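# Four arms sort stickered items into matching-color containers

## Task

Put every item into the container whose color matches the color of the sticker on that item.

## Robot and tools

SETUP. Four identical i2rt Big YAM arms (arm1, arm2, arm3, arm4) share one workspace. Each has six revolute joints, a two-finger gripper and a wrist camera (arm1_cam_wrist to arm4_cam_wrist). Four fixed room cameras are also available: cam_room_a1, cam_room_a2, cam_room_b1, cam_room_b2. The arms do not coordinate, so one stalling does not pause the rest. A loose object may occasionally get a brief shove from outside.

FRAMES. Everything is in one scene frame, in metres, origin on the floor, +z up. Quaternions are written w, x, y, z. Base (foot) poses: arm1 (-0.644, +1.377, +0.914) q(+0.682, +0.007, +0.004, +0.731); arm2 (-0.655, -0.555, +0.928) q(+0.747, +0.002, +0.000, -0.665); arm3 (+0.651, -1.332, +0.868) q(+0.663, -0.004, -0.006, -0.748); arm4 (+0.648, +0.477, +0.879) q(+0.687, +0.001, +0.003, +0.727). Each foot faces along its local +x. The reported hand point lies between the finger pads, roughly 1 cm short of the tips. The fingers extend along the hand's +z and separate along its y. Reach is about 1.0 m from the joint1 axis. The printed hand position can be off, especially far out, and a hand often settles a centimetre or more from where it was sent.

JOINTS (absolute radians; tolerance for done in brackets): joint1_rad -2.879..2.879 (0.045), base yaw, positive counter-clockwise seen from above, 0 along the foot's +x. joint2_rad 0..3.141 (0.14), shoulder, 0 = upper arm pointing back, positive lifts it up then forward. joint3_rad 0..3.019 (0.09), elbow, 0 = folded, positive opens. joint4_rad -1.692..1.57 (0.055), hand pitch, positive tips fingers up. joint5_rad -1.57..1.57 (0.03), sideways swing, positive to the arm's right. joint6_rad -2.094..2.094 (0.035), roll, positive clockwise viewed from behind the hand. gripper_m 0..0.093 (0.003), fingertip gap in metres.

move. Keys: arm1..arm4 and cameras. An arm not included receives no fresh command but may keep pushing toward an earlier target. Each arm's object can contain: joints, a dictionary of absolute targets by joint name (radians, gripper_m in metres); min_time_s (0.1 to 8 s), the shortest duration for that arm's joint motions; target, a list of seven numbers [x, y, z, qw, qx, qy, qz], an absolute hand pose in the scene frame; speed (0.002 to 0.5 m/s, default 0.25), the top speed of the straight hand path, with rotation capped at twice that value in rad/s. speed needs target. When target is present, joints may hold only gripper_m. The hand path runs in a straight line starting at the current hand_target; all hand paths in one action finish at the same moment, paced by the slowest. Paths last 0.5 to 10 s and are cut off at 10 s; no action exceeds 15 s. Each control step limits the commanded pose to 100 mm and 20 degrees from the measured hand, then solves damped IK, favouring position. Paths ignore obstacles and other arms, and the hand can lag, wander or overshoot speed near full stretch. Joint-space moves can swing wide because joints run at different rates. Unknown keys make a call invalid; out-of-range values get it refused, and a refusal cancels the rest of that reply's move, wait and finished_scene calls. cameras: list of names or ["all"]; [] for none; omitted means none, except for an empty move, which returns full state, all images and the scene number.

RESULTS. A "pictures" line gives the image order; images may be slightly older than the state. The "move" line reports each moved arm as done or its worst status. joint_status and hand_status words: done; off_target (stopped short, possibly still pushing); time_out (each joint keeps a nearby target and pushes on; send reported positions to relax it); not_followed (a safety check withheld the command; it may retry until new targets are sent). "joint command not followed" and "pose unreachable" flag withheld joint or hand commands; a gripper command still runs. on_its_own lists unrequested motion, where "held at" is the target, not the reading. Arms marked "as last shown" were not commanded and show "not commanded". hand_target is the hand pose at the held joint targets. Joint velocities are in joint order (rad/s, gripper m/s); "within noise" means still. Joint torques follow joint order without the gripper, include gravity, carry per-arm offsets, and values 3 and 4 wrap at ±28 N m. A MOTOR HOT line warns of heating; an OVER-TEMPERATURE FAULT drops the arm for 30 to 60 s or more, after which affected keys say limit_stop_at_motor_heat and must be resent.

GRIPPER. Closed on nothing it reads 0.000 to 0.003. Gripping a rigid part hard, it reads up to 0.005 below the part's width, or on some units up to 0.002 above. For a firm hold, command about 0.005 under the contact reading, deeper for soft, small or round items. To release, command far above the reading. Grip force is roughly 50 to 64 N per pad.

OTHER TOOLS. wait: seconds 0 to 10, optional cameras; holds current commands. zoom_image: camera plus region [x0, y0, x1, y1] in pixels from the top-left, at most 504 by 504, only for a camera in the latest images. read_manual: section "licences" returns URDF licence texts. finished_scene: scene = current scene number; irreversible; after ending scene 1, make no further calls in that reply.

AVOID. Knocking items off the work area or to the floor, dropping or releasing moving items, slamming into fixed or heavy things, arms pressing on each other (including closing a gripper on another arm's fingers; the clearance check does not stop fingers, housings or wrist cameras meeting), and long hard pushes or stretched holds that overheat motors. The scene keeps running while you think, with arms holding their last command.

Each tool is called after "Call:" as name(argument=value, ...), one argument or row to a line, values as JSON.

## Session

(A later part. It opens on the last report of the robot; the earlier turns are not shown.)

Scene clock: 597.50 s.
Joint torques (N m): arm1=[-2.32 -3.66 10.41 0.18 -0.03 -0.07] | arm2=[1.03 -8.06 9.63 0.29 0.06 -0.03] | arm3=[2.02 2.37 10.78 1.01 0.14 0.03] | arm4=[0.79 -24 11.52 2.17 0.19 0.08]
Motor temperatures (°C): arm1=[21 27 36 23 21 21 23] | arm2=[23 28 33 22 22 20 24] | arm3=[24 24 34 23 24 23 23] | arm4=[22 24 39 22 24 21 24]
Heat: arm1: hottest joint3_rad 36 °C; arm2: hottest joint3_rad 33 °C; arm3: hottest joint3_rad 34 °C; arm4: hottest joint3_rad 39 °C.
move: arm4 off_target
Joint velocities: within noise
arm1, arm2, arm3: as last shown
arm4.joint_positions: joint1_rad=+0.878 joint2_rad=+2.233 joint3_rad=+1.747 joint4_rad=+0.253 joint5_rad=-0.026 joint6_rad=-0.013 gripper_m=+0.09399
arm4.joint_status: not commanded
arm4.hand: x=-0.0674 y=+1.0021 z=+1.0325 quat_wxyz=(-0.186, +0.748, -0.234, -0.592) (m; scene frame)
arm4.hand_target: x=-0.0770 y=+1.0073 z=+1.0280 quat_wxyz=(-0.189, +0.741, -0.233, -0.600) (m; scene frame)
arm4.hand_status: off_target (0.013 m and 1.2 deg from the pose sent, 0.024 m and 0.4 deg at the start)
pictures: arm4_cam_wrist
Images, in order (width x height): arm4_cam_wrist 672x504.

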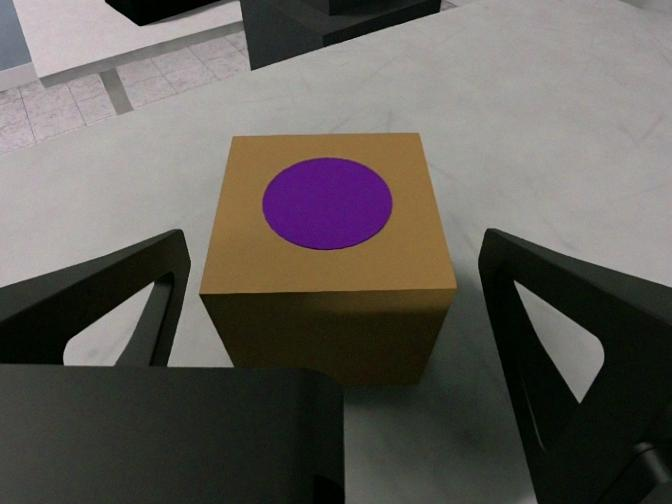

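Call:
move(
  arm4={"joints": {"gripper_m": 0.04}},
  cameras=["arm4_cam_wrist"],
)

Call:
move(
  arm4={"target": [-0.076, 1.006, 1.09, -0.1887, 0.7414, -0.2330, -0.6003], "speed": 0.1},
  cameras=["arm4_cam_wrist"],
)

Call:
move(
  arm4={"target": [0.32, 0.73, 1.12, -0.1887, 0.7414, -0.2330, -0.6003], "speed": 0.2},
  cameras=["arm4_cam_wrist", "cam_room_a2"],
)

Scene clock: 602.13 s.
Joint torques (N m): arm1=[-2.78 -4.19 10.44 0.08 -0.04 -0.07] | arm2=[0.91 -8.06 9.62 0.35 0.06 -0.04] | arm3=[2.02 2.37 10.73 1.07 0.14 0.04] | arm4=[1.08 -23.65 11.62 2.11 0.14 0.06]
Motor temperatures (°C): arm1=[21 27 36 23 21 21 23] | arm2=[23 28 33 22 22 20 24] | arm3=[24 24 34 23 24 23 23] | arm4=[22 24 39 22 24 21 24]
Heat: arm1: hottest joint3_rad 36 °C; arm2: hottest joint3_rad 33 °C; arm3: hottest joint3_rad 34 °C; arm4: hottest joint3_rad 39 °C.
move: arm4 off_target
Joint velocities: within noise
arm1, arm2, arm3: as last shown
arm4.joint_positions: joint1_rad=+0.878 joint2_rad=+2.233 joint3_rad=+1.747 joint4_rad=+0.253 joint5_rad=-0.026 joint6_rad=-0.013 gripper_m=+0.05364
arm4.joint_status: gripper_m off_target (ended at +0.05366, target +0.04000)
arm4.hand: x=-0.0673 y=+1.0022 z=+1.0326 quat_wxyz=(-0.187, +0.748, -0.234, -0.592) (m; scene frame)
arm4.hand_target: x=-0.0770 y=+1.0073 z=+1.0279 quat_wxyz=(-0.189, +0.741, -0.233, -0.600) (m; scene frame)
arm4.hand_status: not commanded
pictures: arm4_cam_wrist
Images, in order (width x height): arm4_cam_wrist 672x504.

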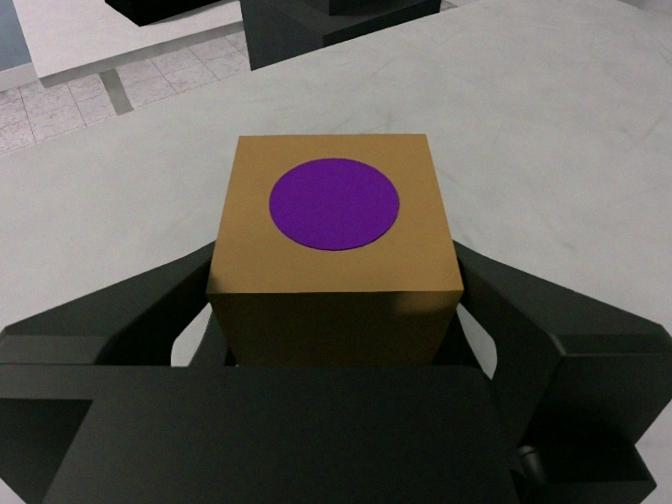

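Scene clock: 603.27 s.
Joint torques (N m): arm1=[-2.2 -4.19 10.5 0.12 -0.05 -0.03] | arm2=[0.97 -8.12 9.68 0.32 0.06 -0.03] | arm3=[2.02 2.49 10.76 1.01 0.15 0.03] | arm4=[1.14 -28.98 12.79 1.21 0.18 0.08]
Motor temperatures (°C): arm1=[21 27 36 23 21 21 23] | arm2=[23 28 33 22 22 20 24] | arm3=[24 24 34 23 24 23 23] | arm4=[22 24 39 22 24 21 24]
Heat: arm1: hottest joint3_rad 36 °C; arm2: hottest joint3_rad 33 °C; arm3: hottest joint3_rad 34 °C; arm4: hottest joint3_rad 39 °C.
move: arm4 off_target
Joint velocities: within noise
arm1, arm2: as last shown
arm3.joint_positions: joint1_rad=+1.560 joint2_rad=+0.641 joint3_rad=+1.391 joint4_rad=-1.594 joint5_rad=-0.003 joint6_rad=-0.008 gripper_m=+0.09396
arm3.joint_status: not commanded
arm3.hand: x=+0.8519 y=-1.3516 z=+1.3545 quat_wxyz=(-0.356, -0.055, -0.933, +0.030) (m; scene frame)
arm3.hand_target: x=+0.8510 y=-1.3497 z=+1.3691 quat_wxyz=(-0.367, -0.054, -0.928, +0.029) (m; scene frame)
arm3.hand_status: not commanded
arm4.joint_positions: joint1_rad=+0.878 joint2_rad=+2.208 joint3_rad=+1.753 joint4_rad=+0.173 joint5_rad=-0.026 joint6_rad=-0.013 gripper_m=+0.05364
arm4.joint_status: not commanded
arm4.hand: x=-0.0638 y=+0.9996 z=+1.0384 quat_wxyz=(-0.180, +0.762, -0.239, -0.574) (m; scene frame)
arm4.hand_target: x=-0.0731 y=+1.0039 z=+1.0902 quat_wxyz=(-0.189, +0.741, -0.233, -0.600) (m; scene frame)
arm4.hand_status: off_target (0.053 m and 4.0 deg from the pose sent, 0.058 m and 1.2 deg at the start)
pictures: arm4_cam_wrist
Images, in order (width x height): arm4_cam_wrist 672x504.

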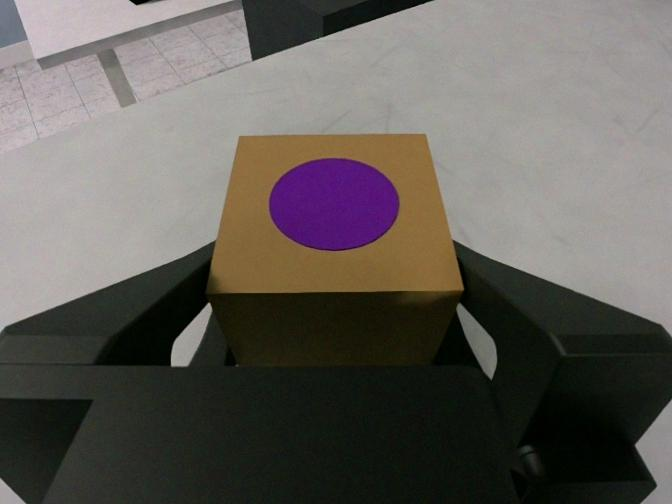

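Scene clock: 606.33 s.
Joint torques (N m): arm1=[-3.14 -4.01 10.54 -0.06 -0.05 -0.05] | arm2=[0.97 -8.23 9.63 0.35 0.06 -0.04] | arm3=[2.02 2.32 10.77 1.06 0.14 0.03] | arm4=[-0.03 -3.96 9.16 1.13 -0.03 -0.05]
Motor temperatures (°C): arm1=[21 27 36 23 21 21 23] | arm2=[23 27 33 22 22 20 24] | arm3=[24 24 34 23 24 23 23] | arm4=[22 24 39 22 24 21 25]
Heat: arm1: hottest joint3_rad 36 °C; arm2: hottest joint3_rad 33 °C; arm3: hottest joint3_rad 34 °C; arm4: hottest joint3_rad 39 °C.
move: arm4 done
Joint velocities: within noise
arm1.joint_positions: joint1_rad=-2.246 joint2_rad=+1.084 joint3_rad=+0.896 joint4_rad=-1.366 joint5_rad=-0.006 joint6_rad=+0.000 gripper_m=+0.08996
arm1.joint_status: not commanded
arm1.hand: x=-0.4073 y=+1.2154 z=+1.0876 quat_wxyz=(-0.001, -0.298, -0.954, +0.001) (m; scene frame)
arm1.hand_target: x=-0.4100 y=+1.2141 z=+1.0899 quat_wxyz=(+0.000, -0.300, -0.954, +0.000) (m; scene frame)
arm1.hand_status: not commanded
arm2.joint_positions: joint1_rad=+2.124 joint2_rad=+1.120 joint3_rad=+0.890 joint4_rad=-1.320 joint5_rad=+0.000 joint6_rad=+0.013 gripper_m=+0.08492
arm2.joint_status: not commanded
arm2.hand: x=-0.4241 y=-0.3730 z=+1.0950 quat_wxyz=(-0.011, +0.323, -0.946, -0.005) (m; scene frame)
arm2.hand_target: x=-0.4300 y=-0.3771 z=+1.0900 quat_wxyz=(+0.000, +0.329, -0.944, +0.000) (m; scene frame)
arm2.hand_status: not commanded
arm3: as last shown
arm4.joint_positions: joint1_rad=+0.842 joint2_rad=+0.874 joint3_rad=+0.403 joint4_rad=+0.265 joint5_rad=-0.066 joint6_rad=-0.013 gripper_m=+0.05364
arm4.joint_status: not commanded
arm4.hand: x=+0.3183 y=+0.7272 z=+1.1203 quat_wxyz=(-0.186, +0.740, -0.233, -0.604) (m; scene frame)
arm4.hand_target: x=+0.3201 y=+0.7300 z=+1.1200 quat_wxyz=(-0.189, +0.741, -0.233, -0.600) (m; scene frame)
arm4.hand_status: done (0.003 m and 0.5 deg from the pose sent, 0.476 m and 4.0 deg at the start)
pictures: arm4_cam_wrist, cam_room_a2
Images, in order (width x height): arm4_cam_wrist 672x504, cam_room_a2 672x504.

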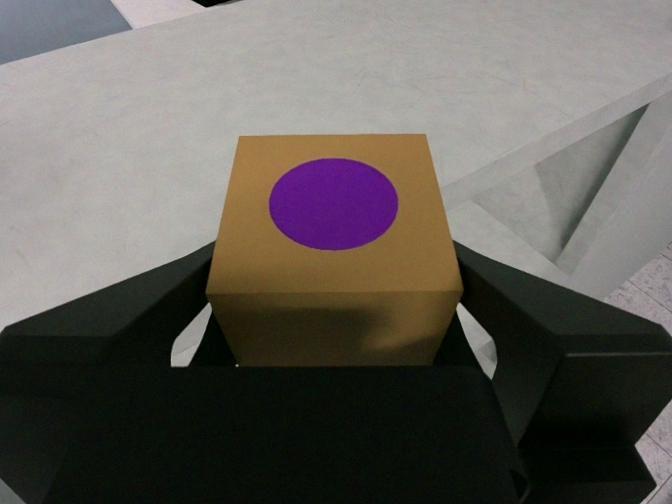

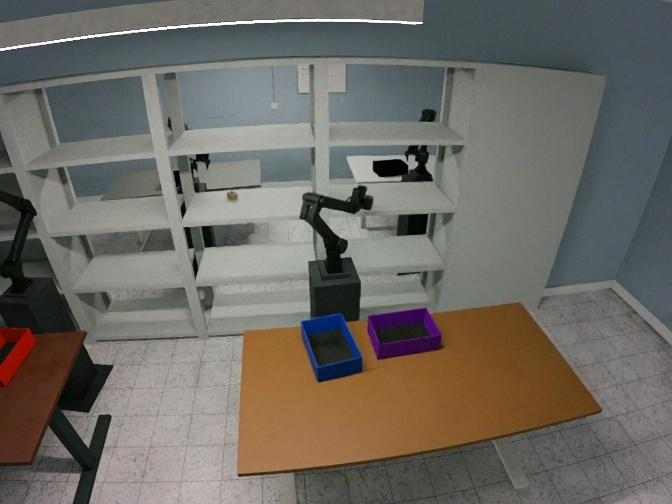

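Call:
move(
  arm4={"joints": {"joint1_rad": -1.08, "joint2_rad": 1.0, "joint3_rad": 1.0, "joint4_rad": -1.55, "joint5_rad": 0, "joint6_rad": 0}, "min_time_s": 4},
  arm2={"joints": {"joint1_rad": 0.0}, "min_time_s": 4},
  arm1={"joints": {"joint1_rad": 0.0}, "min_time_s": 4},
  cameras=["arm4_cam_wrist", "cam_room_a2"],
)

Call:
move(
  arm4={"target": [1.06, 0.73, 1.02, 0.109, 0.2681, -0.9567, 0.0305], "speed": 0.25},
  cameras=["arm4_cam_wrist", "cam_room_a2"],
)

Scene clock: 646.10 s.
Joint torques (N m): arm1=[-1.08 -4.07 10.55 -0.09 0 -0.09] | arm2=[0.85 -8.18 9.65 0.34 0.02 -0.04] | arm3=[1.96 2.37 10.74 1.03 0.14 0.04] | arm4=[0.62 -4.19 12.25 -0.53 0.17 0.16]
Motor temperatures (°C): arm1=[21 26 36 23 21 21 22] | arm2=[23 27 32 22 22 20 24] | arm3=[24 24 34 23 24 23 23] | arm4=[22 23 37 22 24 21 26]
Heat: arm1: hottest joint3_rad 36 °C; arm2: hottest joint3_rad 32 °C; arm3: hottest joint3_rad 34 °C; arm4: hottest joint3_rad 37 °C.
move: arm1 done; arm2 done; arm4 done
Joint velocities: within noise
arm1.joint_positions: joint1_rad=-0.002 joint2_rad=+1.084 joint3_rad=+0.896 joint4_rad=-1.366 joint5_rad=-0.006 joint6_rad=-0.001 gripper_m=+0.08997
arm1.joint_status: all done
arm1.hand: x=-0.6605 y=+1.6602 z=+1.0927 quat_wxyz=(+0.001, +0.730, -0.683, -0.015) (m; scene frame)
arm1.hand_target: x=-0.6610 y=+1.6586 z=+1.0950 quat_wxyz=(+0.002, +0.733, -0.680, -0.014) (m; scene frame)
arm1.hand_status: not commanded
arm2.joint_positions: joint1_rad=-0.001 joint2_rad=+1.120 joint3_rad=+0.890 joint4_rad=-1.320 joint5_rad=+0.000 joint6_rad=+0.013 gripper_m=+0.08493
arm2.joint_status: all done
arm2.hand: x=-0.6217 y=-0.8488 z=+1.0931 quat_wxyz=(-0.007, -0.670, -0.743, +0.005) (m; scene frame)
arm2.hand_target: x=-0.6224 y=-0.8416 z=+1.0882 quat_wxyz=(+0.002, -0.665, -0.746, -0.003) (m; scene frame)
arm2.hand_status: not commanded
arm3: as last shown
arm4.joint_positions: joint1_rad=-1.078 joint2_rad=+0.985 joint3_rad=+0.947 joint4_rad=-1.539 joint5_rad=-0.002 joint6_rad=-0.013 gripper_m=+0.05367
arm4.joint_status: all done
arm4.hand: x=+0.8614 y=+0.6080 z=+1.0987 quat_wxyz=(+0.006, +0.277, -0.961, +0.001) (m; scene frame)
arm4.hand_target: x=+0.8725 y=+0.6139 z=+1.1156 quat_wxyz=(-0.007, +0.270, -0.963, -0.002) (m; scene frame)
arm4.hand_status: not commanded
pictures: arm4_cam_wrist, cam_room_a2
Images, in order (width x height): arm4_cam_wrist 672x504, cam_room_a2 672x504.

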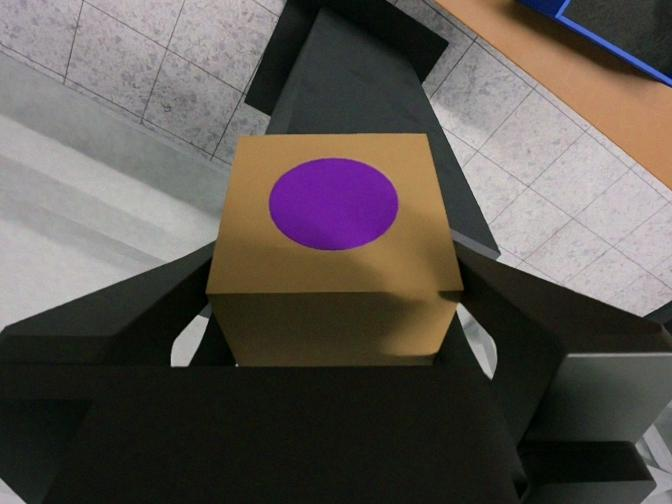

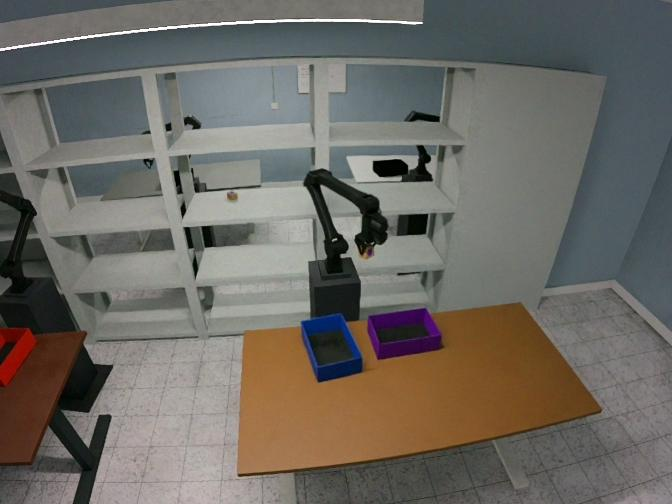

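Scene clock: 647.73 s.
Joint torques (N m): arm1=[-2.32 -3.66 10.67 0.09 0.03 -0.03] | arm2=[0.73 -8.06 9.65 0.32 0.02 -0.04] | arm3=[2.08 2.37 10.73 1.05 0.15 0.03] | arm4=[0.73 -18.32 10.92 -0.73 0.12 0.16]
Motor temperatures (°C): arm1=[21 26 36 23 21 21 22] | arm2=[23 27 32 22 22 20 24] | arm3=[24 24 34 23 24 23 23] | arm4=[22 23 37 22 24 21 26]
Heat: arm1: hottest joint3_rad 36 °C; arm2: hottest joint3_rad 32 °C; arm3: hottest joint3_rad 34 °C; arm4: hottest joint3_rad 37 °C.
move: arm4 off_target
Joint velocities: within noise
arm1, arm2, arm3: as last shown
arm4.joint_positions: joint1_rad=-1.078 joint2_rad=+1.778 joint3_rad=+1.468 joint4_rad=-1.511 joint5_rad=-0.002 joint6_rad=-0.011 gripper_m=+0.05367
arm4.joint_status: not commanded
arm4.hand: x=+1.0482 y=+0.7222 z=+1.0066 quat_wxyz=(+0.123, +0.274, -0.953, +0.033) (m; scene frame)
arm4.hand_target: x=+1.0594 y=+0.7297 z=+1.0201 quat_wxyz=(+0.109, +0.268, -0.957, +0.030) (m; scene frame)
arm4.hand_status: off_target (0.019 m and 1.8 deg from the pose sent, 0.246 m and 12.3 deg at the start)
pictures: arm4_cam_wrist, cam_room_a2
Images, in order (width x height): arm4_cam_wrist 672x504, cam_room_a2 672x504.

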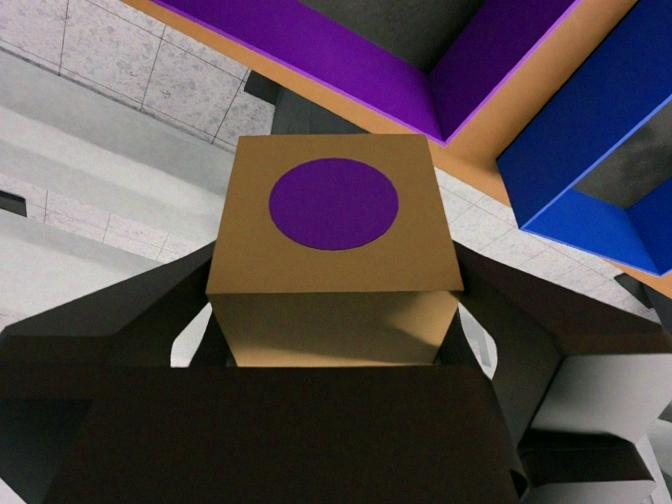

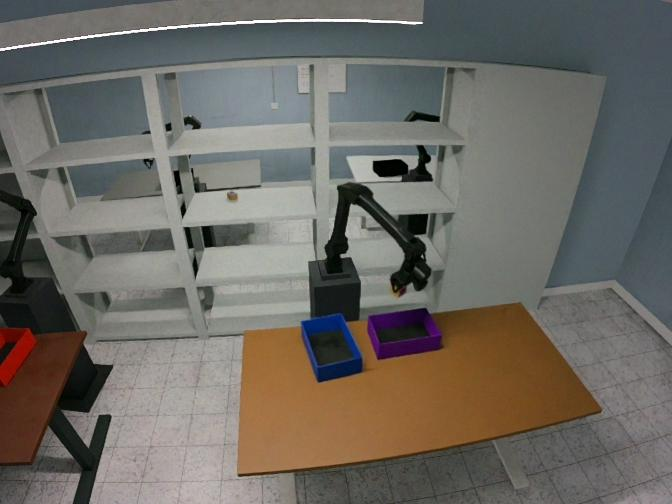

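Call:
move(
  arm4={"target": [1.086, 0.7425, 0.83, 0.109, 0.2681, -0.9567, 0.0305], "speed": 0.2},
  cameras=["arm4_cam_wrist", "cam_room_a2"],
)

Scene clock: 667.00 s.
Joint torques (N m): arm1=[-1.44 -3.6 10.56 0.09 -0.03 -0.02] | arm2=[0.85 -8.12 9.66 0.34 0.02 -0.05] | arm3=[1.96 2.49 10.74 1.01 0.14 0.03] | arm4=[0.38 -19.6 6.52 0.06 0.13 0.13]
Motor temperatures (°C): arm1=[21 26 36 23 21 21 22] | arm2=[23 26 32 22 22 20 23] | arm3=[24 24 34 23 24 23 23] | arm4=[22 23 36 22 24 21 26]
Heat: arm1: hottest joint3_rad 36 °C; arm2: hottest joint3_rad 32 °C; arm3: hottest joint3_rad 34 °C; arm4: hottest joint3_rad 36 °C.
move: arm4 done
Joint velocities: within noise
arm1, arm2, arm3: as last shown
arm4.joint_positions: joint1_rad=-1.078 joint2_rad=+2.061 joint3_rad=+1.414 joint4_rad=-1.145 joint5_rad=-0.002 joint6_rad=-0.011 gripper_m=+0.05367
arm4.joint_status: not commanded
arm4.hand: x=+1.0833 y=+0.7436 z=+0.8365 quat_wxyz=(+0.109, +0.274, -0.955, +0.029) (m; scene frame)
arm4.hand_target: x=+1.0859 y=+0.7425 z=+0.8301 quat_wxyz=(+0.109, +0.268, -0.957, +0.030) (m; scene frame)
arm4.hand_status: done (0.007 m and 0.7 deg from the pose sent, 0.182 m and 1.8 deg at the start)
pictures: arm4_cam_wrist, cam_room_a2
Images, in order (width x height): arm4_cam_wrist 672x504, cam_room_a2 672x504.

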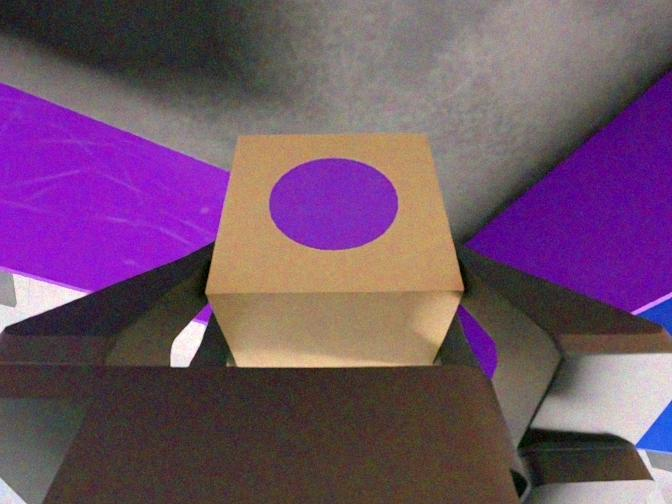

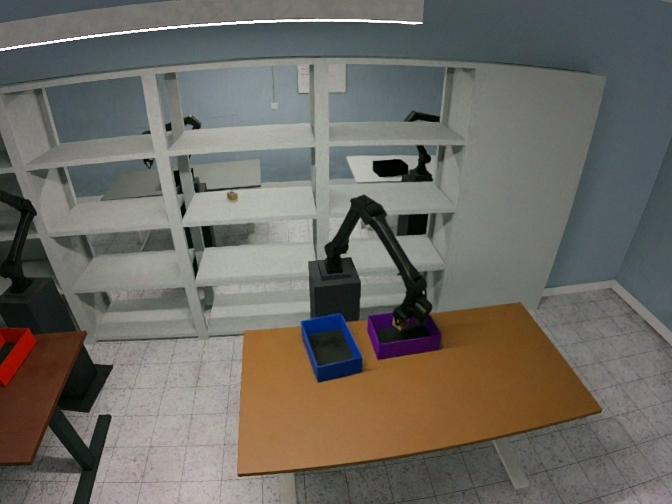

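Call:
move(
  arm4={"target": [1.082, 0.741, 0.785, 0.109, 0.2681, -0.9567, 0.0305], "speed": 0.1},
  cameras=["arm4_cam_wrist"],
)

Call:
move(
  arm4={"target": [1.082, 0.741, 0.770, 0.109, 0.2681, -0.9567, 0.0305], "speed": 0.05},
  cameras=["arm4_cam_wrist"],
)

Scene clock: 672.17 s.
Joint torques (N m): arm1=[-1.2 -4.6 10.65 0.12 0.02 -0.03] | arm2=[0.91 -8.18 9.62 0.31 0.01 -0.04] | arm3=[1.96 2.43 10.74 1.05 0.14 0.03] | arm4=[0.09 -19.72 5.91 0.03 0.13 0.15]
Motor temperatures (°C): arm1=[21 25 36 23 21 21 22] | arm2=[23 26 32 22 22 20 23] | arm3=[24 24 34 23 24 23 23] | arm4=[22 23 36 22 24 21 26]
Heat: arm1: hottest joint3_rad 36 °C; arm2: hottest joint3_rad 32 °C; arm3: hottest joint3_rad 34 °C; arm4: hottest joint3_rad 36 °C.
move: arm4 done
Joint velocities: within noise
arm1, arm2, arm3: as last shown
arm4.joint_positions: joint1_rad=-1.078 joint2_rad=+2.124 joint3_rad=+1.389 joint4_rad=-1.048 joint5_rad=-0.002 joint6_rad=-0.011 gripper_m=+0.05367
arm4.joint_status: not commanded
arm4.hand: x=+1.0821 y=+0.7429 z=+0.7944 quat_wxyz=(+0.105, +0.274, -0.955, +0.028) (m; scene frame)
arm4.hand_target: x=+1.0819 y=+0.7410 z=+0.7852 quat_wxyz=(+0.109, +0.268, -0.957, +0.030) (m; scene frame)
arm4.hand_status: done (0.010 m and 0.9 deg from the pose sent, 0.051 m and 0.7 deg at the start)
pictures: arm4_cam_wrist
Images, in order (width x height): arm4_cam_wrist 672x504.

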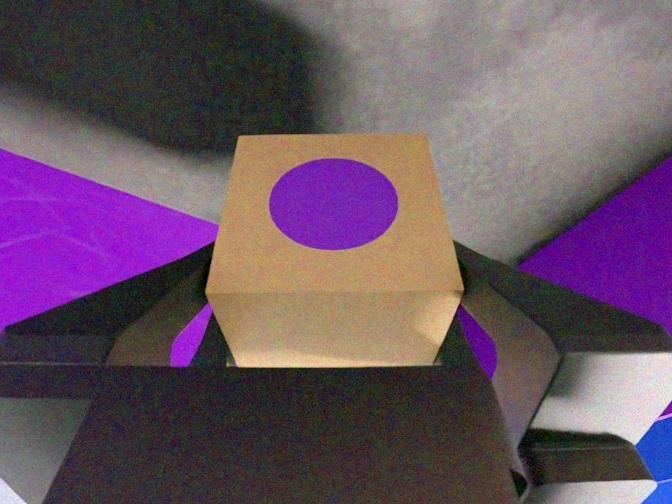

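Scene clock: 673.17 s.
Joint torques (N m): arm1=[-1.55 -3.9 10.47 0.09 0.01 -0.01] | arm2=[0.85 -8.12 9.63 0.31 0.02 -0.04] | arm3=[1.9 2.32 10.77 1.01 0.14 0.03] | arm4=[0.79 -18.9 5.57 -0.08 0.13 0.15]
Motor temperatures (°C): arm1=[21 25 36 23 21 21 22] | arm2=[23 26 32 22 22 20 23] | arm3=[24 24 34 23 24 23 23] | arm4=[22 24 36 22 24 21 26]
Heat: arm1: hottest joint3_rad 36 °C; arm2: hottest joint3_rad 32 °C; arm3: hottest joint3_rad 34 °C; arm4: hottest joint3_rad 36 °C.
move: arm4 off_target
Joint velocities: within noise
arm1, arm2, arm3: as last shown
arm4.joint_positions: joint1_rad=-1.078 joint2_rad=+2.142 joint3_rad=+1.389 joint4_rad=-1.020 joint5_rad=-0.002 joint6_rad=-0.011 gripper_m=+0.05367
arm4.joint_status: not commanded
arm4.hand: x=+1.0845 y=+0.7444 z=+0.7842 quat_wxyz=(+0.101, +0.275, -0.956, +0.027) (m; scene frame)
arm4.hand_target: x=+1.0817 y=+0.7409 z=+0.7703 quat_wxyz=(+0.109, +0.268, -0.957, +0.030) (m; scene frame)
arm4.hand_status: off_target (0.015 m and 1.3 deg from the pose sent, 0.024 m and 0.9 deg at the start)
pictures: arm4_cam_wrist
Images, in order (width x height): arm4_cam_wrist 672x504.

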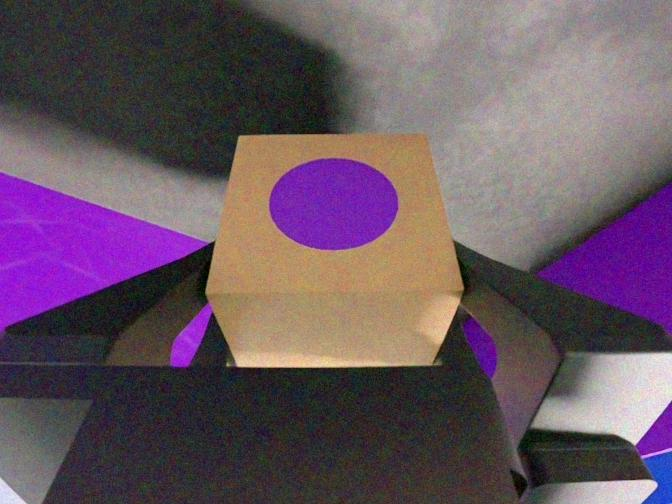

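Call:
move(
  arm4={"target": [1.080, 0.739, 0.752, 0.109, 0.2681, -0.9567, 0.0305], "speed": 0.05},
  cameras=["arm4_cam_wrist"],
)

Call:
move(
  arm4={"target": [1.080, 0.739, 0.740, 0.109, 0.2681, -0.9567, 0.0305], "speed": 0.05},
  cameras=["arm4_cam_wrist"],
)

Scene clock: 678.17 s.
Joint torques (N m): arm1=[-1.61 -3.66 10.62 0.01 0.02 -0.03] | arm2=[0.85 -8.06 9.65 0.29 0.02 -0.04] | arm3=[2.08 2.55 10.74 1.01 0.14 0.03] | arm4=[0.62 -18.96 5.27 0.02 0.14 0.14]
Motor temperatures (°C): arm1=[21 25 36 23 21 21 22] | arm2=[23 26 32 22 22 20 23] | arm3=[24 24 34 23 24 23 23] | arm4=[22 24 36 22 24 21 26]
Heat: arm1: hottest joint3_rad 36 °C; arm2: hottest joint3_rad 32 °C; arm3: hottest joint3_rad 34 °C; arm4: hottest joint3_rad 36 °C.
move: arm4 off_target
Joint velocities: within noise
arm1, arm2, arm3: as last shown
arm4.joint_positions: joint1_rad=-1.078 joint2_rad=+2.172 joint3_rad=+1.381 joint4_rad=-0.982 joint5_rad=-0.002 joint6_rad=-0.011 gripper_m=+0.05367
arm4.joint_status: not commanded
arm4.hand: x=+1.0831 y=+0.7435 z=+0.7659 quat_wxyz=(+0.100, +0.275, -0.956, +0.027) (m; scene frame)
arm4.hand_target: x=+1.0796 y=+0.7389 z=+0.7523 quat_wxyz=(+0.109, +0.268, -0.957, +0.030) (m; scene frame)
arm4.hand_status: off_target (0.015 m and 1.3 deg from the pose sent, 0.033 m and 1.3 deg at the start)
pictures: arm4_cam_wrist
Images, in order (width x height): arm4_cam_wrist 672x504.

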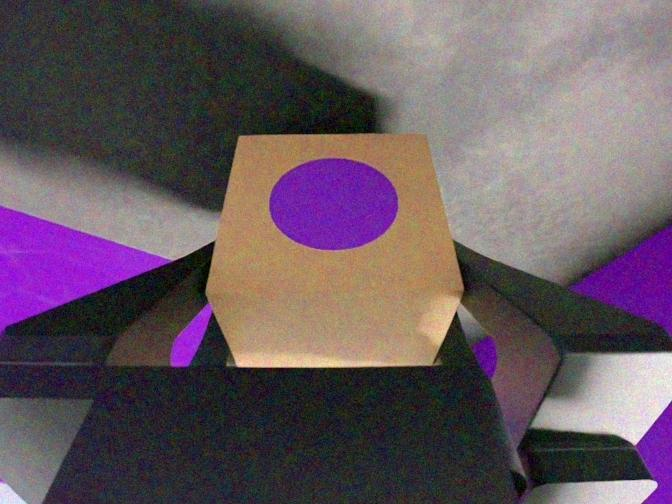

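Scene clock: 679.13 s.
Joint torques (N m): arm1=[-0.85 -3.84 10.56 0.13 0 -0.04] | arm2=[0.91 -8.18 9.62 0.31 0.01 -0.04] | arm3=[2.02 2.37 10.73 1.02 0.14 0.03] | arm4=[0.5 -19.08 5.44 0.05 0.16 0.14]
Motor temperatures (°C): arm1=[21 25 36 23 21 21 22] | arm2=[23 26 32 22 22 20 23] | arm3=[24 24 34 23 24 23 23] | arm4=[22 24 35 22 24 21 26]
Heat: arm1: hottest joint3_rad 36 °C; arm2: hottest joint3_rad 32 °C; arm3: hottest joint3_rad 34 °C; arm4: hottest joint3_rad 35 °C.
move: arm4 off_target
Joint velocities: within noise
arm1, arm2: as last shown
arm3.joint_positions: joint1_rad=+1.560 joint2_rad=+0.641 joint3_rad=+1.391 joint4_rad=-1.594 joint5_rad=-0.003 joint6_rad=-0.008 gripper_m=+0.09396
arm3.joint_status: not commanded
arm3.hand: x=+0.8519 y=-1.3516 z=+1.3545 quat_wxyz=(-0.356, -0.055, -0.933, +0.030) (m; scene frame)
arm3.hand_target: x=+0.8510 y=-1.3497 z=+1.3691 quat_wxyz=(-0.367, -0.054, -0.928, +0.029) (m; scene frame)
arm3.hand_status: not commanded
arm4.joint_positions: joint1_rad=-1.078 joint2_rad=+2.194 joint3_rad=+1.381 joint4_rad=-0.961 joint5_rad=-0.002 joint6_rad=-0.011 gripper_m=+0.05367
arm4.joint_status: not commanded
arm4.hand: x=+1.0829 y=+0.7433 z=+0.7542 quat_wxyz=(+0.101, +0.275, -0.956, +0.027) (m; scene frame)
arm4.hand_target: x=+1.0796 y=+0.7388 z=+0.7402 quat_wxyz=(+0.109, +0.268, -0.957, +0.030) (m; scene frame)
arm4.hand_status: off_target (0.015 m and 1.3 deg from the pose sent, 0.026 m and 1.3 deg at the start)
pictures: arm4_cam_wrist
Images, in order (width x height): arm4_cam_wrist 672x504.

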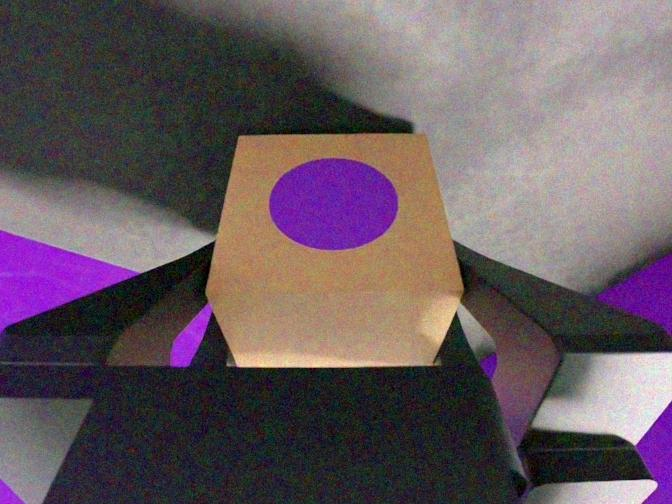

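Call:
move(
  arm4={"target": [1.080, 0.738, 0.731, 0.109, 0.2681, -0.9567, 0.0305], "speed": 0.05},
  cameras=["arm4_cam_wrist"],
)

Scene clock: 682.33 s.
Joint torques (N m): arm1=[-1.67 -4.01 10.54 0.2 0.01 -0.05] | arm2=[0.79 -8.12 9.62 0.32 0.02 -0.04] | arm3=[2.02 2.37 10.76 1.02 0.14 0.02] | arm4=[0.09 -17.96 5.09 0.06 0.16 0.11]
Motor temperatures (°C): arm1=[21 25 36 23 21 21 22] | arm2=[23 26 32 22 22 20 23] | arm3=[24 24 34 23 24 23 23] | arm4=[22 24 35 22 24 21 26]
Heat: arm1: hottest joint3_rad 36 °C; arm2: hottest joint3_rad 32 °C; arm3: hottest joint3_rad 34 °C; arm4: hottest joint3_rad 35 °C.
move: arm4 off_target
Joint velocities: within noise
arm1, arm2, arm3: as last shown
arm4.joint_positions: joint1_rad=-1.078 joint2_rad=+2.199 joint3_rad=+1.381 joint4_rad=-0.945 joint5_rad=-0.002 joint6_rad=-0.011 gripper_m=+0.05367
arm4.joint_status: not commanded
arm4.hand: x=+1.0850 y=+0.7445 z=+0.7510 quat_wxyz=(+0.096, +0.275, -0.956, +0.026) (m; scene frame)
arm4.hand_target: x=+1.0794 y=+0.7377 z=+0.7316 quat_wxyz=(+0.109, +0.268, -0.957, +0.031) (m; scene frame)
arm4.hand_status: off_target (0.022 m and 1.8 deg from the pose sent, 0.024 m and 1.3 deg at the start)
pictures: arm4_cam_wrist
Images, in order (width x height): arm4_cam_wrist 672x504.

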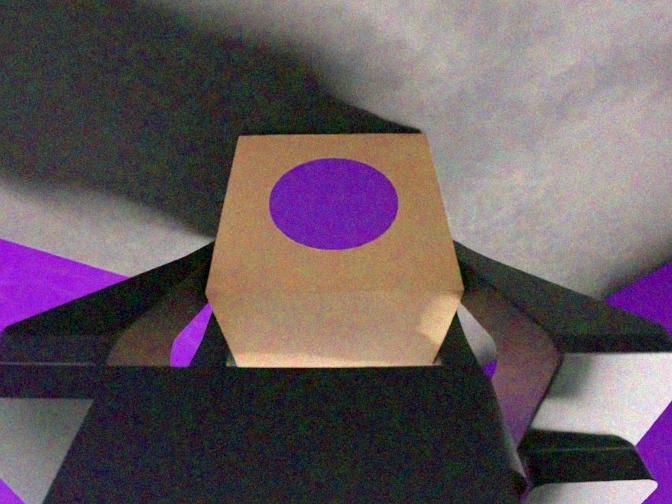

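Call:
move(
  arm4={"joints": {"gripper_m": 0.08}},
  cameras=["arm4_cam_wrist"],
)

Call:
move(
  arm4={"target": [1.06, 0.73, 1.02, 0, 0.2698, -0.9629, 0.0], "speed": 0.2},
  cameras=["arm4_cam_wrist", "cam_room_a2"],
)

Scene clock: 688.93 s.
Joint torques (N m): arm1=[-1.96 -4.13 10.33 0.18 0.01 -0.07] | arm2=[0.85 -8 9.65 0.29 0.01 -0.05] | arm3=[1.96 2.49 10.71 1.01 0.14 0.04] | arm4=[0.56 -17.79 5.34 -0.03 0.14 0.1]
Motor temperatures (°C): arm1=[21 25 36 23 21 21 22] | arm2=[23 26 32 22 22 20 23] | arm3=[24 24 34 23 24 23 23] | arm4=[22 24 35 22 24 21 26]
Heat: arm1: hottest joint3_rad 36 °C; arm2: hottest joint3_rad 32 °C; arm3: hottest joint3_rad 34 °C; arm4: hottest joint3_rad 35 °C.
move: arm4 done
Joint velocities: within noise
arm1.joint_positions: joint1_rad=-0.002 joint2_rad=+1.084 joint3_rad=+0.896 joint4_rad=-1.366 joint5_rad=-0.006 joint6_rad=-0.001 gripper_m=+0.08997
arm1.joint_status: not commanded
arm1.hand: x=-0.6605 y=+1.6602 z=+1.0927 quat_wxyz=(+0.001, +0.730, -0.683, -0.015) (m; scene frame)
arm1.hand_target: x=-0.6610 y=+1.6586 z=+1.0950 quat_wxyz=(+0.002, +0.733, -0.680, -0.014) (m; scene frame)
arm1.hand_status: not commanded
arm2.joint_positions: joint1_rad=-0.001 joint2_rad=+1.120 joint3_rad=+0.890 joint4_rad=-1.320 joint5_rad=+0.000 joint6_rad=+0.013 gripper_m=+0.08493
arm2.joint_status: not commanded
arm2.hand: x=-0.6217 y=-0.8488 z=+1.0931 quat_wxyz=(-0.007, -0.670, -0.743, +0.005) (m; scene frame)
arm2.hand_target: x=-0.6224 y=-0.8416 z=+1.0882 quat_wxyz=(+0.002, -0.665, -0.746, -0.003) (m; scene frame)
arm2.hand_status: not commanded
arm3: as last shown
arm4.joint_positions: joint1_rad=-1.078 joint2_rad=+2.201 joint3_rad=+1.381 joint4_rad=-0.945 joint5_rad=-0.002 joint6_rad=-0.011 gripper_m=+0.07991
arm4.joint_status: all done
arm4.hand: x=+1.0846 y=+0.7443 z=+0.7498 quat_wxyz=(+0.096, +0.275, -0.956, +0.026) (m; scene frame)
arm4.hand_target: x=+1.0794 y=+0.7377 z=+0.7316 quat_wxyz=(+0.109, +0.268, -0.957, +0.031) (m; scene frame)
arm4.hand_status: not commanded
pictures: arm4_cam_wrist
Images, in order (width x height): arm4_cam_wrist 672x504.

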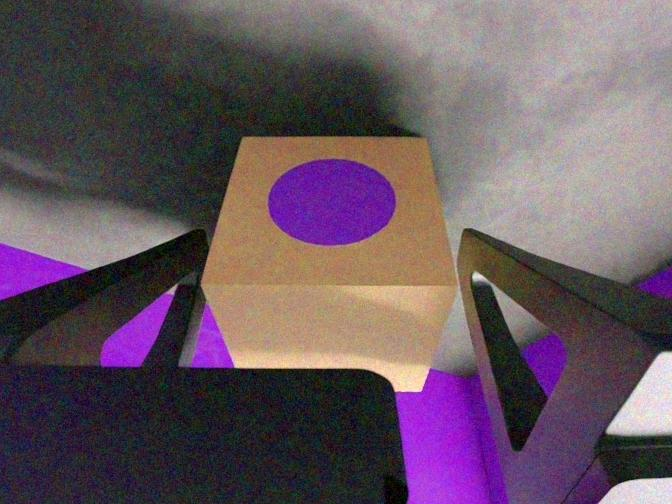

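Scene clock: 690.97 s.
Joint torques (N m): arm1=[-1.26 -3.43 10.58 0.02 -0.02 -0.07] | arm2=[0.85 -7.94 9.62 0.31 0.02 -0.04] | arm3=[2.08 2.26 10.74 1.06 0.14 0.02] | arm4=[1.14 -16.26 10.84 -0.39 0.13 0.18]
Motor temperatures (°C): arm1=[21 25 36 23 21 21 22] | arm2=[23 26 32 22 22 20 23] | arm3=[24 24 34 23 24 23 23] | arm4=[22 24 35 22 24 21 26]
Heat: arm1: hottest joint3_rad 36 °C; arm2: hottest joint3_rad 32 °C; arm3: hottest joint3_rad 34 °C; arm4: hottest joint3_rad 35 °C.
move: arm4 off_target
Joint velocities: within noise
arm1, arm2, arm3: as last shown
arm4.joint_positions: joint1_rad=-1.078 joint2_rad=+1.637 joint3_rad=+1.299 joint4_rad=-1.256 joint5_rad=-0.002 joint6_rad=-0.010 gripper_m=+0.07991
arm4.joint_status: not commanded
arm4.hand: x=+1.0489 y=+0.7226 z=+1.0057 quat_wxyz=(+0.014, +0.276, -0.961, +0.003) (m; scene frame)
arm4.hand_target: x=+1.0596 y=+0.7297 z=+1.0202 quat_wxyz=(+0.000, +0.270, -0.963, +0.000) (m; scene frame)
arm4.hand_status: off_target (0.020 m and 1.8 deg from the pose sent, 0.272 m and 11.5 deg at the start)
pictures: arm4_cam_wrist, cam_room_a2
Images, in order (width x height): arm4_cam_wrist 672x504, cam_room_a2 672x504.

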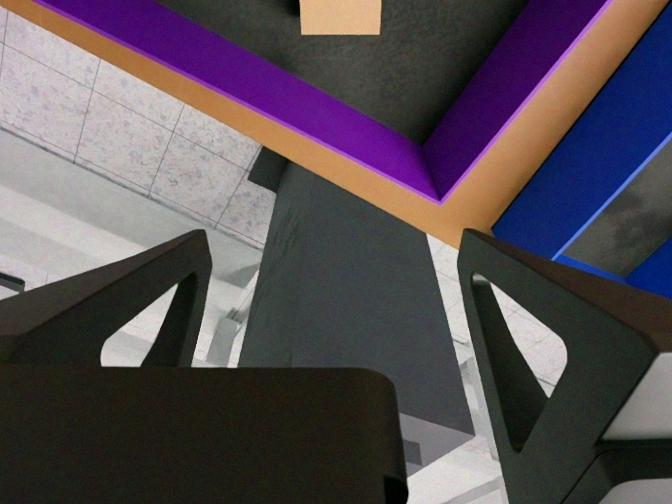

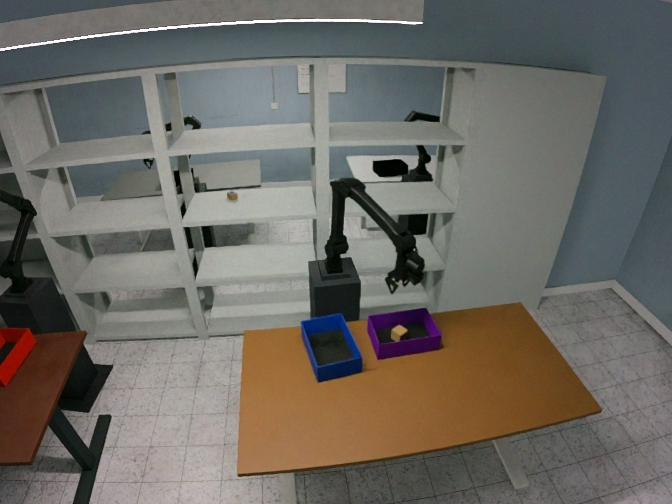

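Call:
move(
  arm4={"joints": {"joint1_rad": 0.5, "joint2_rad": 1.0, "joint3_rad": 1.0, "joint4_rad": -1.55, "joint5_rad": 0, "joint6_rad": 0, "gripper_m": 0.09}, "min_time_s": 4},
  cameras=["arm4_cam_wrist", "cam_room_a1"],
)

Scene clock: 726.03 s.
Joint torques (N m): arm1=[-1.61 -4.48 10.58 0.28 0.04 -0.02] | arm2=[0.97 -8 9.65 0.32 0.01 -0.04] | arm3=[2.08 2.43 10.74 1.01 0.14 0.04] | arm4=[1.55 -6.53 7.94 -0.23 0.12 0.13]
Motor temperatures (°C): arm1=[21 25 37 23 21 21 22] | arm2=[23 26 32 22 22 20 23] | arm3=[24 24 34 23 24 23 23] | arm4=[22 24 35 22 24 21 25]
Heat: arm1: hottest joint3_rad 37 °C; arm2: hottest joint3_rad 32 °C; arm3: hottest joint3_rad 34 °C; arm4: hottest joint3_rad 35 °C.
move: arm4 done
Joint velocities: within noise
arm1, arm2, arm3: as last shown
arm4.joint_positions: joint1_rad=+0.497 joint2_rad=+1.009 joint3_rad=+1.006 joint4_rad=-1.540 joint5_rad=-0.002 joint6_rad=-0.009 gripper_m=+0.08989
arm4.joint_status: all done
arm4.hand: x=+0.5091 y=+0.7048 z=+1.1173 quat_wxyz=(-0.003, +0.875, -0.483, -0.014) (m; scene frame)
arm4.hand_target: x=+0.5112 y=+0.7004 z=+1.1169 quat_wxyz=(-0.002, +0.874, -0.486, -0.010) (m; scene frame)
arm4.hand_status: not commanded
pictures: arm4_cam_wrist, cam_room_a1
Images, in order (width x height): arm4_cam_wrist 672x504, cam_room_a1 672x504.

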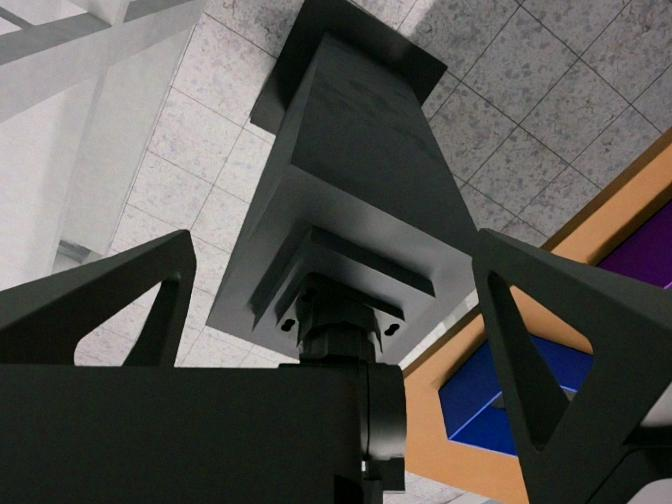

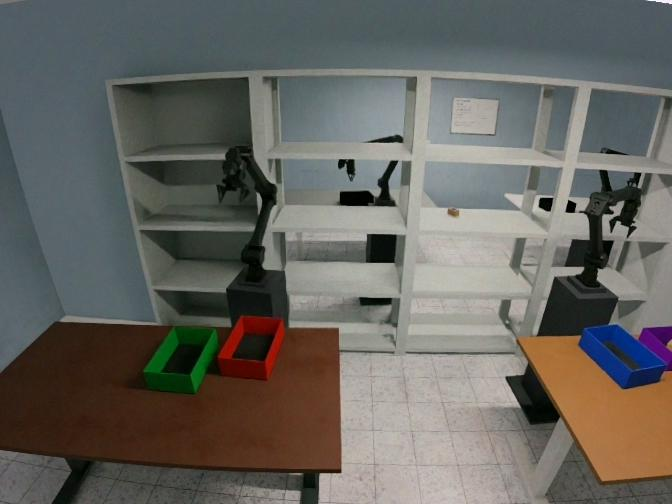

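Call:
move(
  arm4={"joints": {"joint1_rad": 2.19, "joint2_rad": 0.05, "joint3_rad": 0.25, "joint4_rad": 0.0, "joint5_rad": 0, "joint6_rad": 0}, "min_time_s": 5},
  cameras=["arm4_cam_wrist"],
)

Call:
move(
  arm4={"target": [0.313, 0.211, 1.09, 0.2070, 0.7339, 0.2556, -0.5943], "speed": 0.2},
  cameras=["arm4_cam_wrist"],
)

Scene clock: 735.80 s.
Joint torques (N m): arm1=[-1.26 -4.01 10.41 0.06 0.03 -0.03] | arm2=[0.97 -8.06 9.63 0.34 0.02 -0.03] | arm3=[1.96 2.37 10.74 1.02 0.14 0.03] | arm4=[1.2 2.02 9.22 2 0.13 0.14]
Motor temperatures (°C): arm1=[21 25 37 23 21 21 22] | arm2=[23 26 32 22 22 20 23] | arm3=[24 24 34 23 24 23 23] | arm4=[22 24 36 22 24 21 25]
Heat: arm1: hottest joint3_rad 37 °C; arm2: hottest joint3_rad 32 °C; arm3: hottest joint3_rad 34 °C; arm4: hottest joint3_rad 36 °C.
move: arm4 done
Joint velocities: within noise
arm1, arm2, arm3: as last shown
arm4.joint_positions: joint1_rad=+2.185 joint2_rad=+0.063 joint3_rad=+0.256 joint4_rad=-0.019 joint5_rad=-0.001 joint6_rad=-0.009 gripper_m=+0.08990
arm4.joint_status: all done
arm4.hand: x=+0.4399 y=+0.3125 z=+1.2189 quat_wxyz=(+0.250, +0.604, +0.214, -0.726) (m; scene frame)
arm4.hand_target: x=+0.4428 y=+0.3135 z=+1.2231 quat_wxyz=(+0.257, +0.595, +0.209, -0.732) (m; scene frame)
arm4.hand_status: not commanded
pictures: arm4_cam_wrist
Images, in order (width x height): arm4_cam_wrist 672x504.

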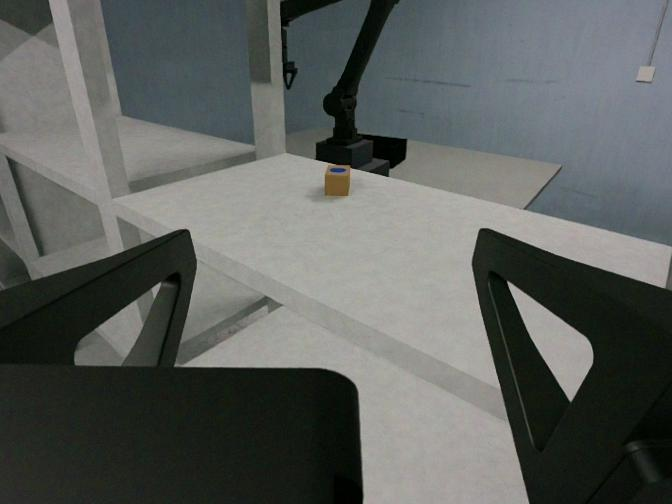

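Scene clock: 737.50 s.
Joint torques (N m): arm1=[-1.26 -3.49 10.48 0.13 0.03 -0.02] | arm2=[0.85 -8 9.62 0.34 0.03 -0.04] | arm3=[2.02 2.32 10.71 1.01 0.14 0.04] | arm4=[1.26 -4.07 11.18 2.1 0.19 0.16]
Motor temperatures (°C): arm1=[21 25 37 23 21 21 22] | arm2=[23 26 32 22 22 20 23] | arm3=[24 24 34 23 24 23 23] | arm4=[22 24 36 22 24 21 25]
Heat: arm1: hottest joint3_rad 37 °C; arm2: hottest joint3_rad 32 °C; arm3: hottest joint3_rad 34 °C; arm4: hottest joint3_rad 36 °C.
move: arm4 off_target
Joint velocities: within noise
arm1, arm2, arm3: as last shown
arm4.joint_positions: joint1_rad=+2.185 joint2_rad=+0.999 joint3_rad=+0.330 joint4_rad=+0.395 joint5_rad=+0.000 joint6_rad=-0.009 gripper_m=+0.08990
arm4.joint_status: not commanded
arm4.hand: x=+0.3252 y=+0.2219 z=+1.0635 quat_wxyz=(+0.197, +0.750, +0.265, -0.574) (m; scene frame)
arm4.hand_target: x=+0.3144 y=+0.2121 z=+1.0901 quat_wxyz=(+0.207, +0.734, +0.256, -0.594) (m; scene frame)
arm4.hand_status: off_target (0.031 m and 3.4 deg from the pose sent, 0.207 m and 22.3 deg at the start)
pictures: arm4_cam_wrist
Images, in order (width x height): arm4_cam_wrist 672x504.

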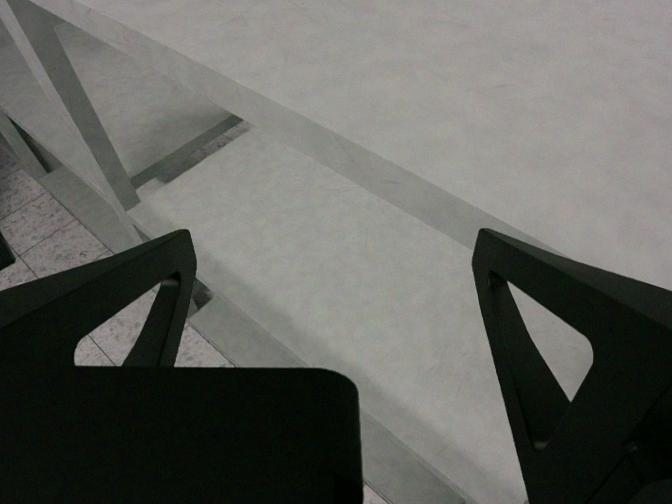

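Call:
move(
  arm4={"target": [0.006, -0.032, 1.115, 0.2070, 0.7339, 0.2556, -0.5943], "speed": 0.2},
  cameras=["arm4_cam_wrist"],
)

Scene clock: 743.03 s.
Joint torques (N m): arm1=[-1.38 -4.13 10.5 0.09 -0.03 -0.03] | arm2=[0.79 -8.18 9.65 0.31 0.02 -0.04] | arm3=[1.96 2.37 10.74 1.02 0.14 0.03] | arm4=[1.2 -20.25 12.45 1.17 0.12 0.17]
Motor temperatures (°C): arm1=[21 25 37 23 21 21 22] | arm2=[23 26 32 22 22 20 23] | arm3=[24 24 34 23 24 23 23] | arm4=[22 24 37 22 24 21 25]
Heat: arm1: hottest joint3_rad 37 °C; arm2: hottest joint3_rad 32 °C; arm3: hottest joint3_rad 34 °C; arm4: hottest joint3_rad 37 °C.
move: arm4 off_target
Joint velocities: within noise
arm1, arm2, arm3: as last shown
arm4.joint_positions: joint1_rad=+2.185 joint2_rad=+1.947 joint3_rad=+1.472 joint4_rad=+0.251 joint5_rad=+0.000 joint6_rad=-0.009 gripper_m=+0.08990
arm4.joint_status: not commanded
arm4.hand: x=+0.0174 y=-0.0223 z=+1.1115 quat_wxyz=(+0.203, +0.735, +0.260, -0.592) (m; scene frame)
arm4.hand_target: x=+0.0069 y=-0.0314 z=+1.1148 quat_wxyz=(+0.207, +0.734, +0.256, -0.594) (m; scene frame)
arm4.hand_status: off_target (0.015 m and 0.7 deg from the pose sent, 0.411 m and 3.3 deg at the start)
pictures: arm4_cam_wrist
Images, in order (width x height): arm4_cam_wrist 672x504.

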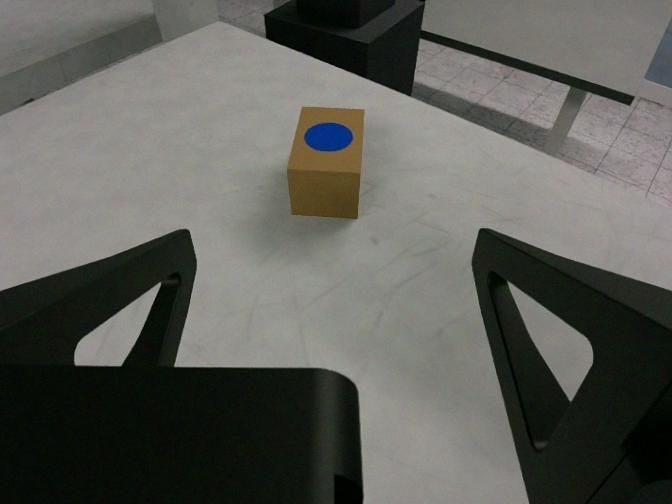

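Call:
move(
  arm4={"target": [-0.1, -0.117, 1.105, 0.2070, 0.7339, 0.2556, -0.5943], "speed": 0.15},
  cameras=["arm4_cam_wrist"],
)

Scene clock: 755.17 s.
Joint torques (N m): arm1=[-1.26 -4.48 10.5 -0.02 0.02 -0.1] | arm2=[0.79 -8.18 9.65 0.35 0.01 -0.03] | arm3=[2.02 2.43 10.73 1.03 0.14 0.03] | arm4=[1.2 -25.35 13.74 1.11 0.13 0.15]
Motor temperatures (°C): arm1=[21 25 37 23 21 21 22] | arm2=[23 26 32 22 22 20 23] | arm3=[24 24 34 23 24 23 23] | arm4=[22 24 39 22 24 21 25]
Heat: arm1: hottest joint3_rad 37 °C; arm2: hottest joint3_rad 32 °C; arm3: hottest joint3_rad 34 °C; arm4: hottest joint3_rad 39 °C.
move: arm4 off_target
Joint velocities: within noise
arm1, arm2: as last shown
arm3.joint_positions: joint1_rad=+1.560 joint2_rad=+0.641 joint3_rad=+1.391 joint4_rad=-1.594 joint5_rad=-0.003 joint6_rad=-0.008 gripper_m=+0.09396
arm3.joint_status: not commanded
arm3.hand: x=+0.8519 y=-1.3516 z=+1.3545 quat_wxyz=(-0.356, -0.055, -0.933, +0.030) (m; scene frame)
arm3.hand_target: x=+0.8510 y=-1.3497 z=+1.3691 quat_wxyz=(-0.367, -0.054, -0.928, +0.029) (m; scene frame)
arm3.hand_status: not commanded
arm4.joint_positions: joint1_rad=+2.185 joint2_rad=+2.320 joint3_rad=+2.100 joint4_rad=-0.001 joint5_rad=+0.000 joint6_rad=-0.009 gripper_m=+0.08990
arm4.joint_status: not commanded
arm4.hand: x=-0.0912 y=-0.1085 z=+1.1080 quat_wxyz=(+0.203, +0.734, +0.260, -0.593) (m; scene frame)
arm4.hand_target: x=-0.0987 y=-0.1161 z=+1.1048 quat_wxyz=(+0.207, +0.734, +0.256, -0.594) (m; scene frame)
arm4.hand_status: off_target (0.013 m and 0.6 deg from the pose sent, 0.151 m and 0.7 deg at the start)
pictures: arm4_cam_wrist
Images, in order (width x height): arm4_cam_wrist 672x504.

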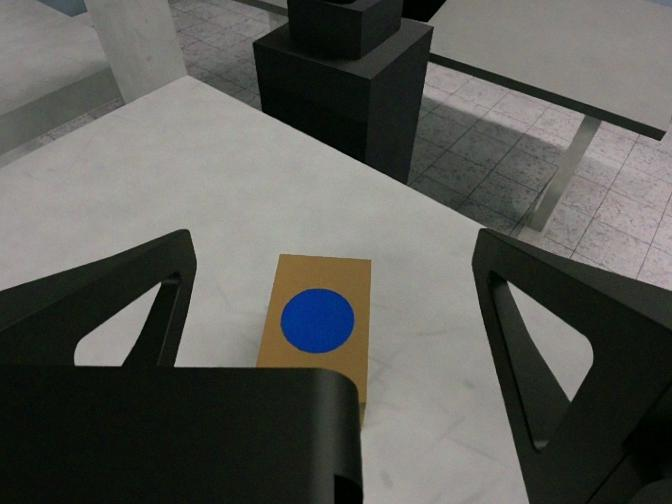

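Call:
move(
  arm4={"target": [-0.101, -0.121, 1.035, 0.2070, 0.7339, 0.2556, -0.5943], "speed": 0.08},
  cameras=["arm4_cam_wrist"],
)

Scene clock: 762.20 s.
Joint torques (N m): arm1=[-1.32 -4.25 10.56 0.05 0.01 -0.05] | arm2=[0.73 -8.12 9.62 0.32 0.01 -0.04] | arm3=[2.02 2.43 10.77 1.03 0.14 0.03] | arm4=[0.67 -26.7 9.95 2.04 0.21 0.12]
Motor temperatures (°C): arm1=[21 25 37 23 21 21 22] | arm2=[23 26 32 22 22 20 23] | arm3=[24 24 34 23 24 23 23] | arm4=[22 24 40 22 24 21 25]
Heat: arm1: hottest joint3_rad 37 °C; arm2: hottest joint3_rad 32 °C; arm3: hottest joint3_rad 34 °C; arm4: hottest joint3_rad 40 °C.
move: arm4 off_target
Joint velocities: within noise
arm1, arm2, arm3: as last shown
arm4.joint_positions: joint1_rad=+2.185 joint2_rad=+2.394 joint3_rad=+2.100 joint4_rad=+0.092 joint5_rad=+0.002 joint6_rad=-0.009 gripper_m=+0.08990
arm4.joint_status: not commanded
arm4.hand: x=-0.0995 y=-0.1146 z=+1.0620 quat_wxyz=(+0.205, +0.729, +0.257, -0.600) (m; scene frame)
arm4.hand_target: x=-0.0995 y=-0.1199 z=+1.0350 quat_wxyz=(+0.207, +0.734, +0.256, -0.594) (m; scene frame)
arm4.hand_status: off_target (0.028 m and 0.9 deg from the pose sent, 0.075 m and 0.6 deg at the start)
pictures: arm4_cam_wrist
Images, in order (width x height): arm4_cam_wrist 672x504.

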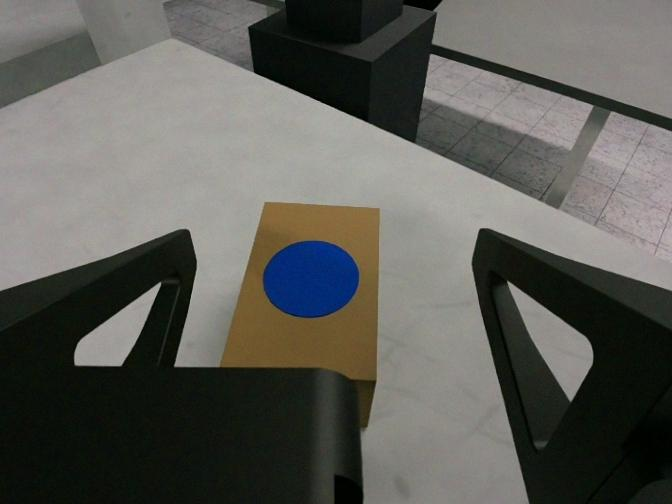

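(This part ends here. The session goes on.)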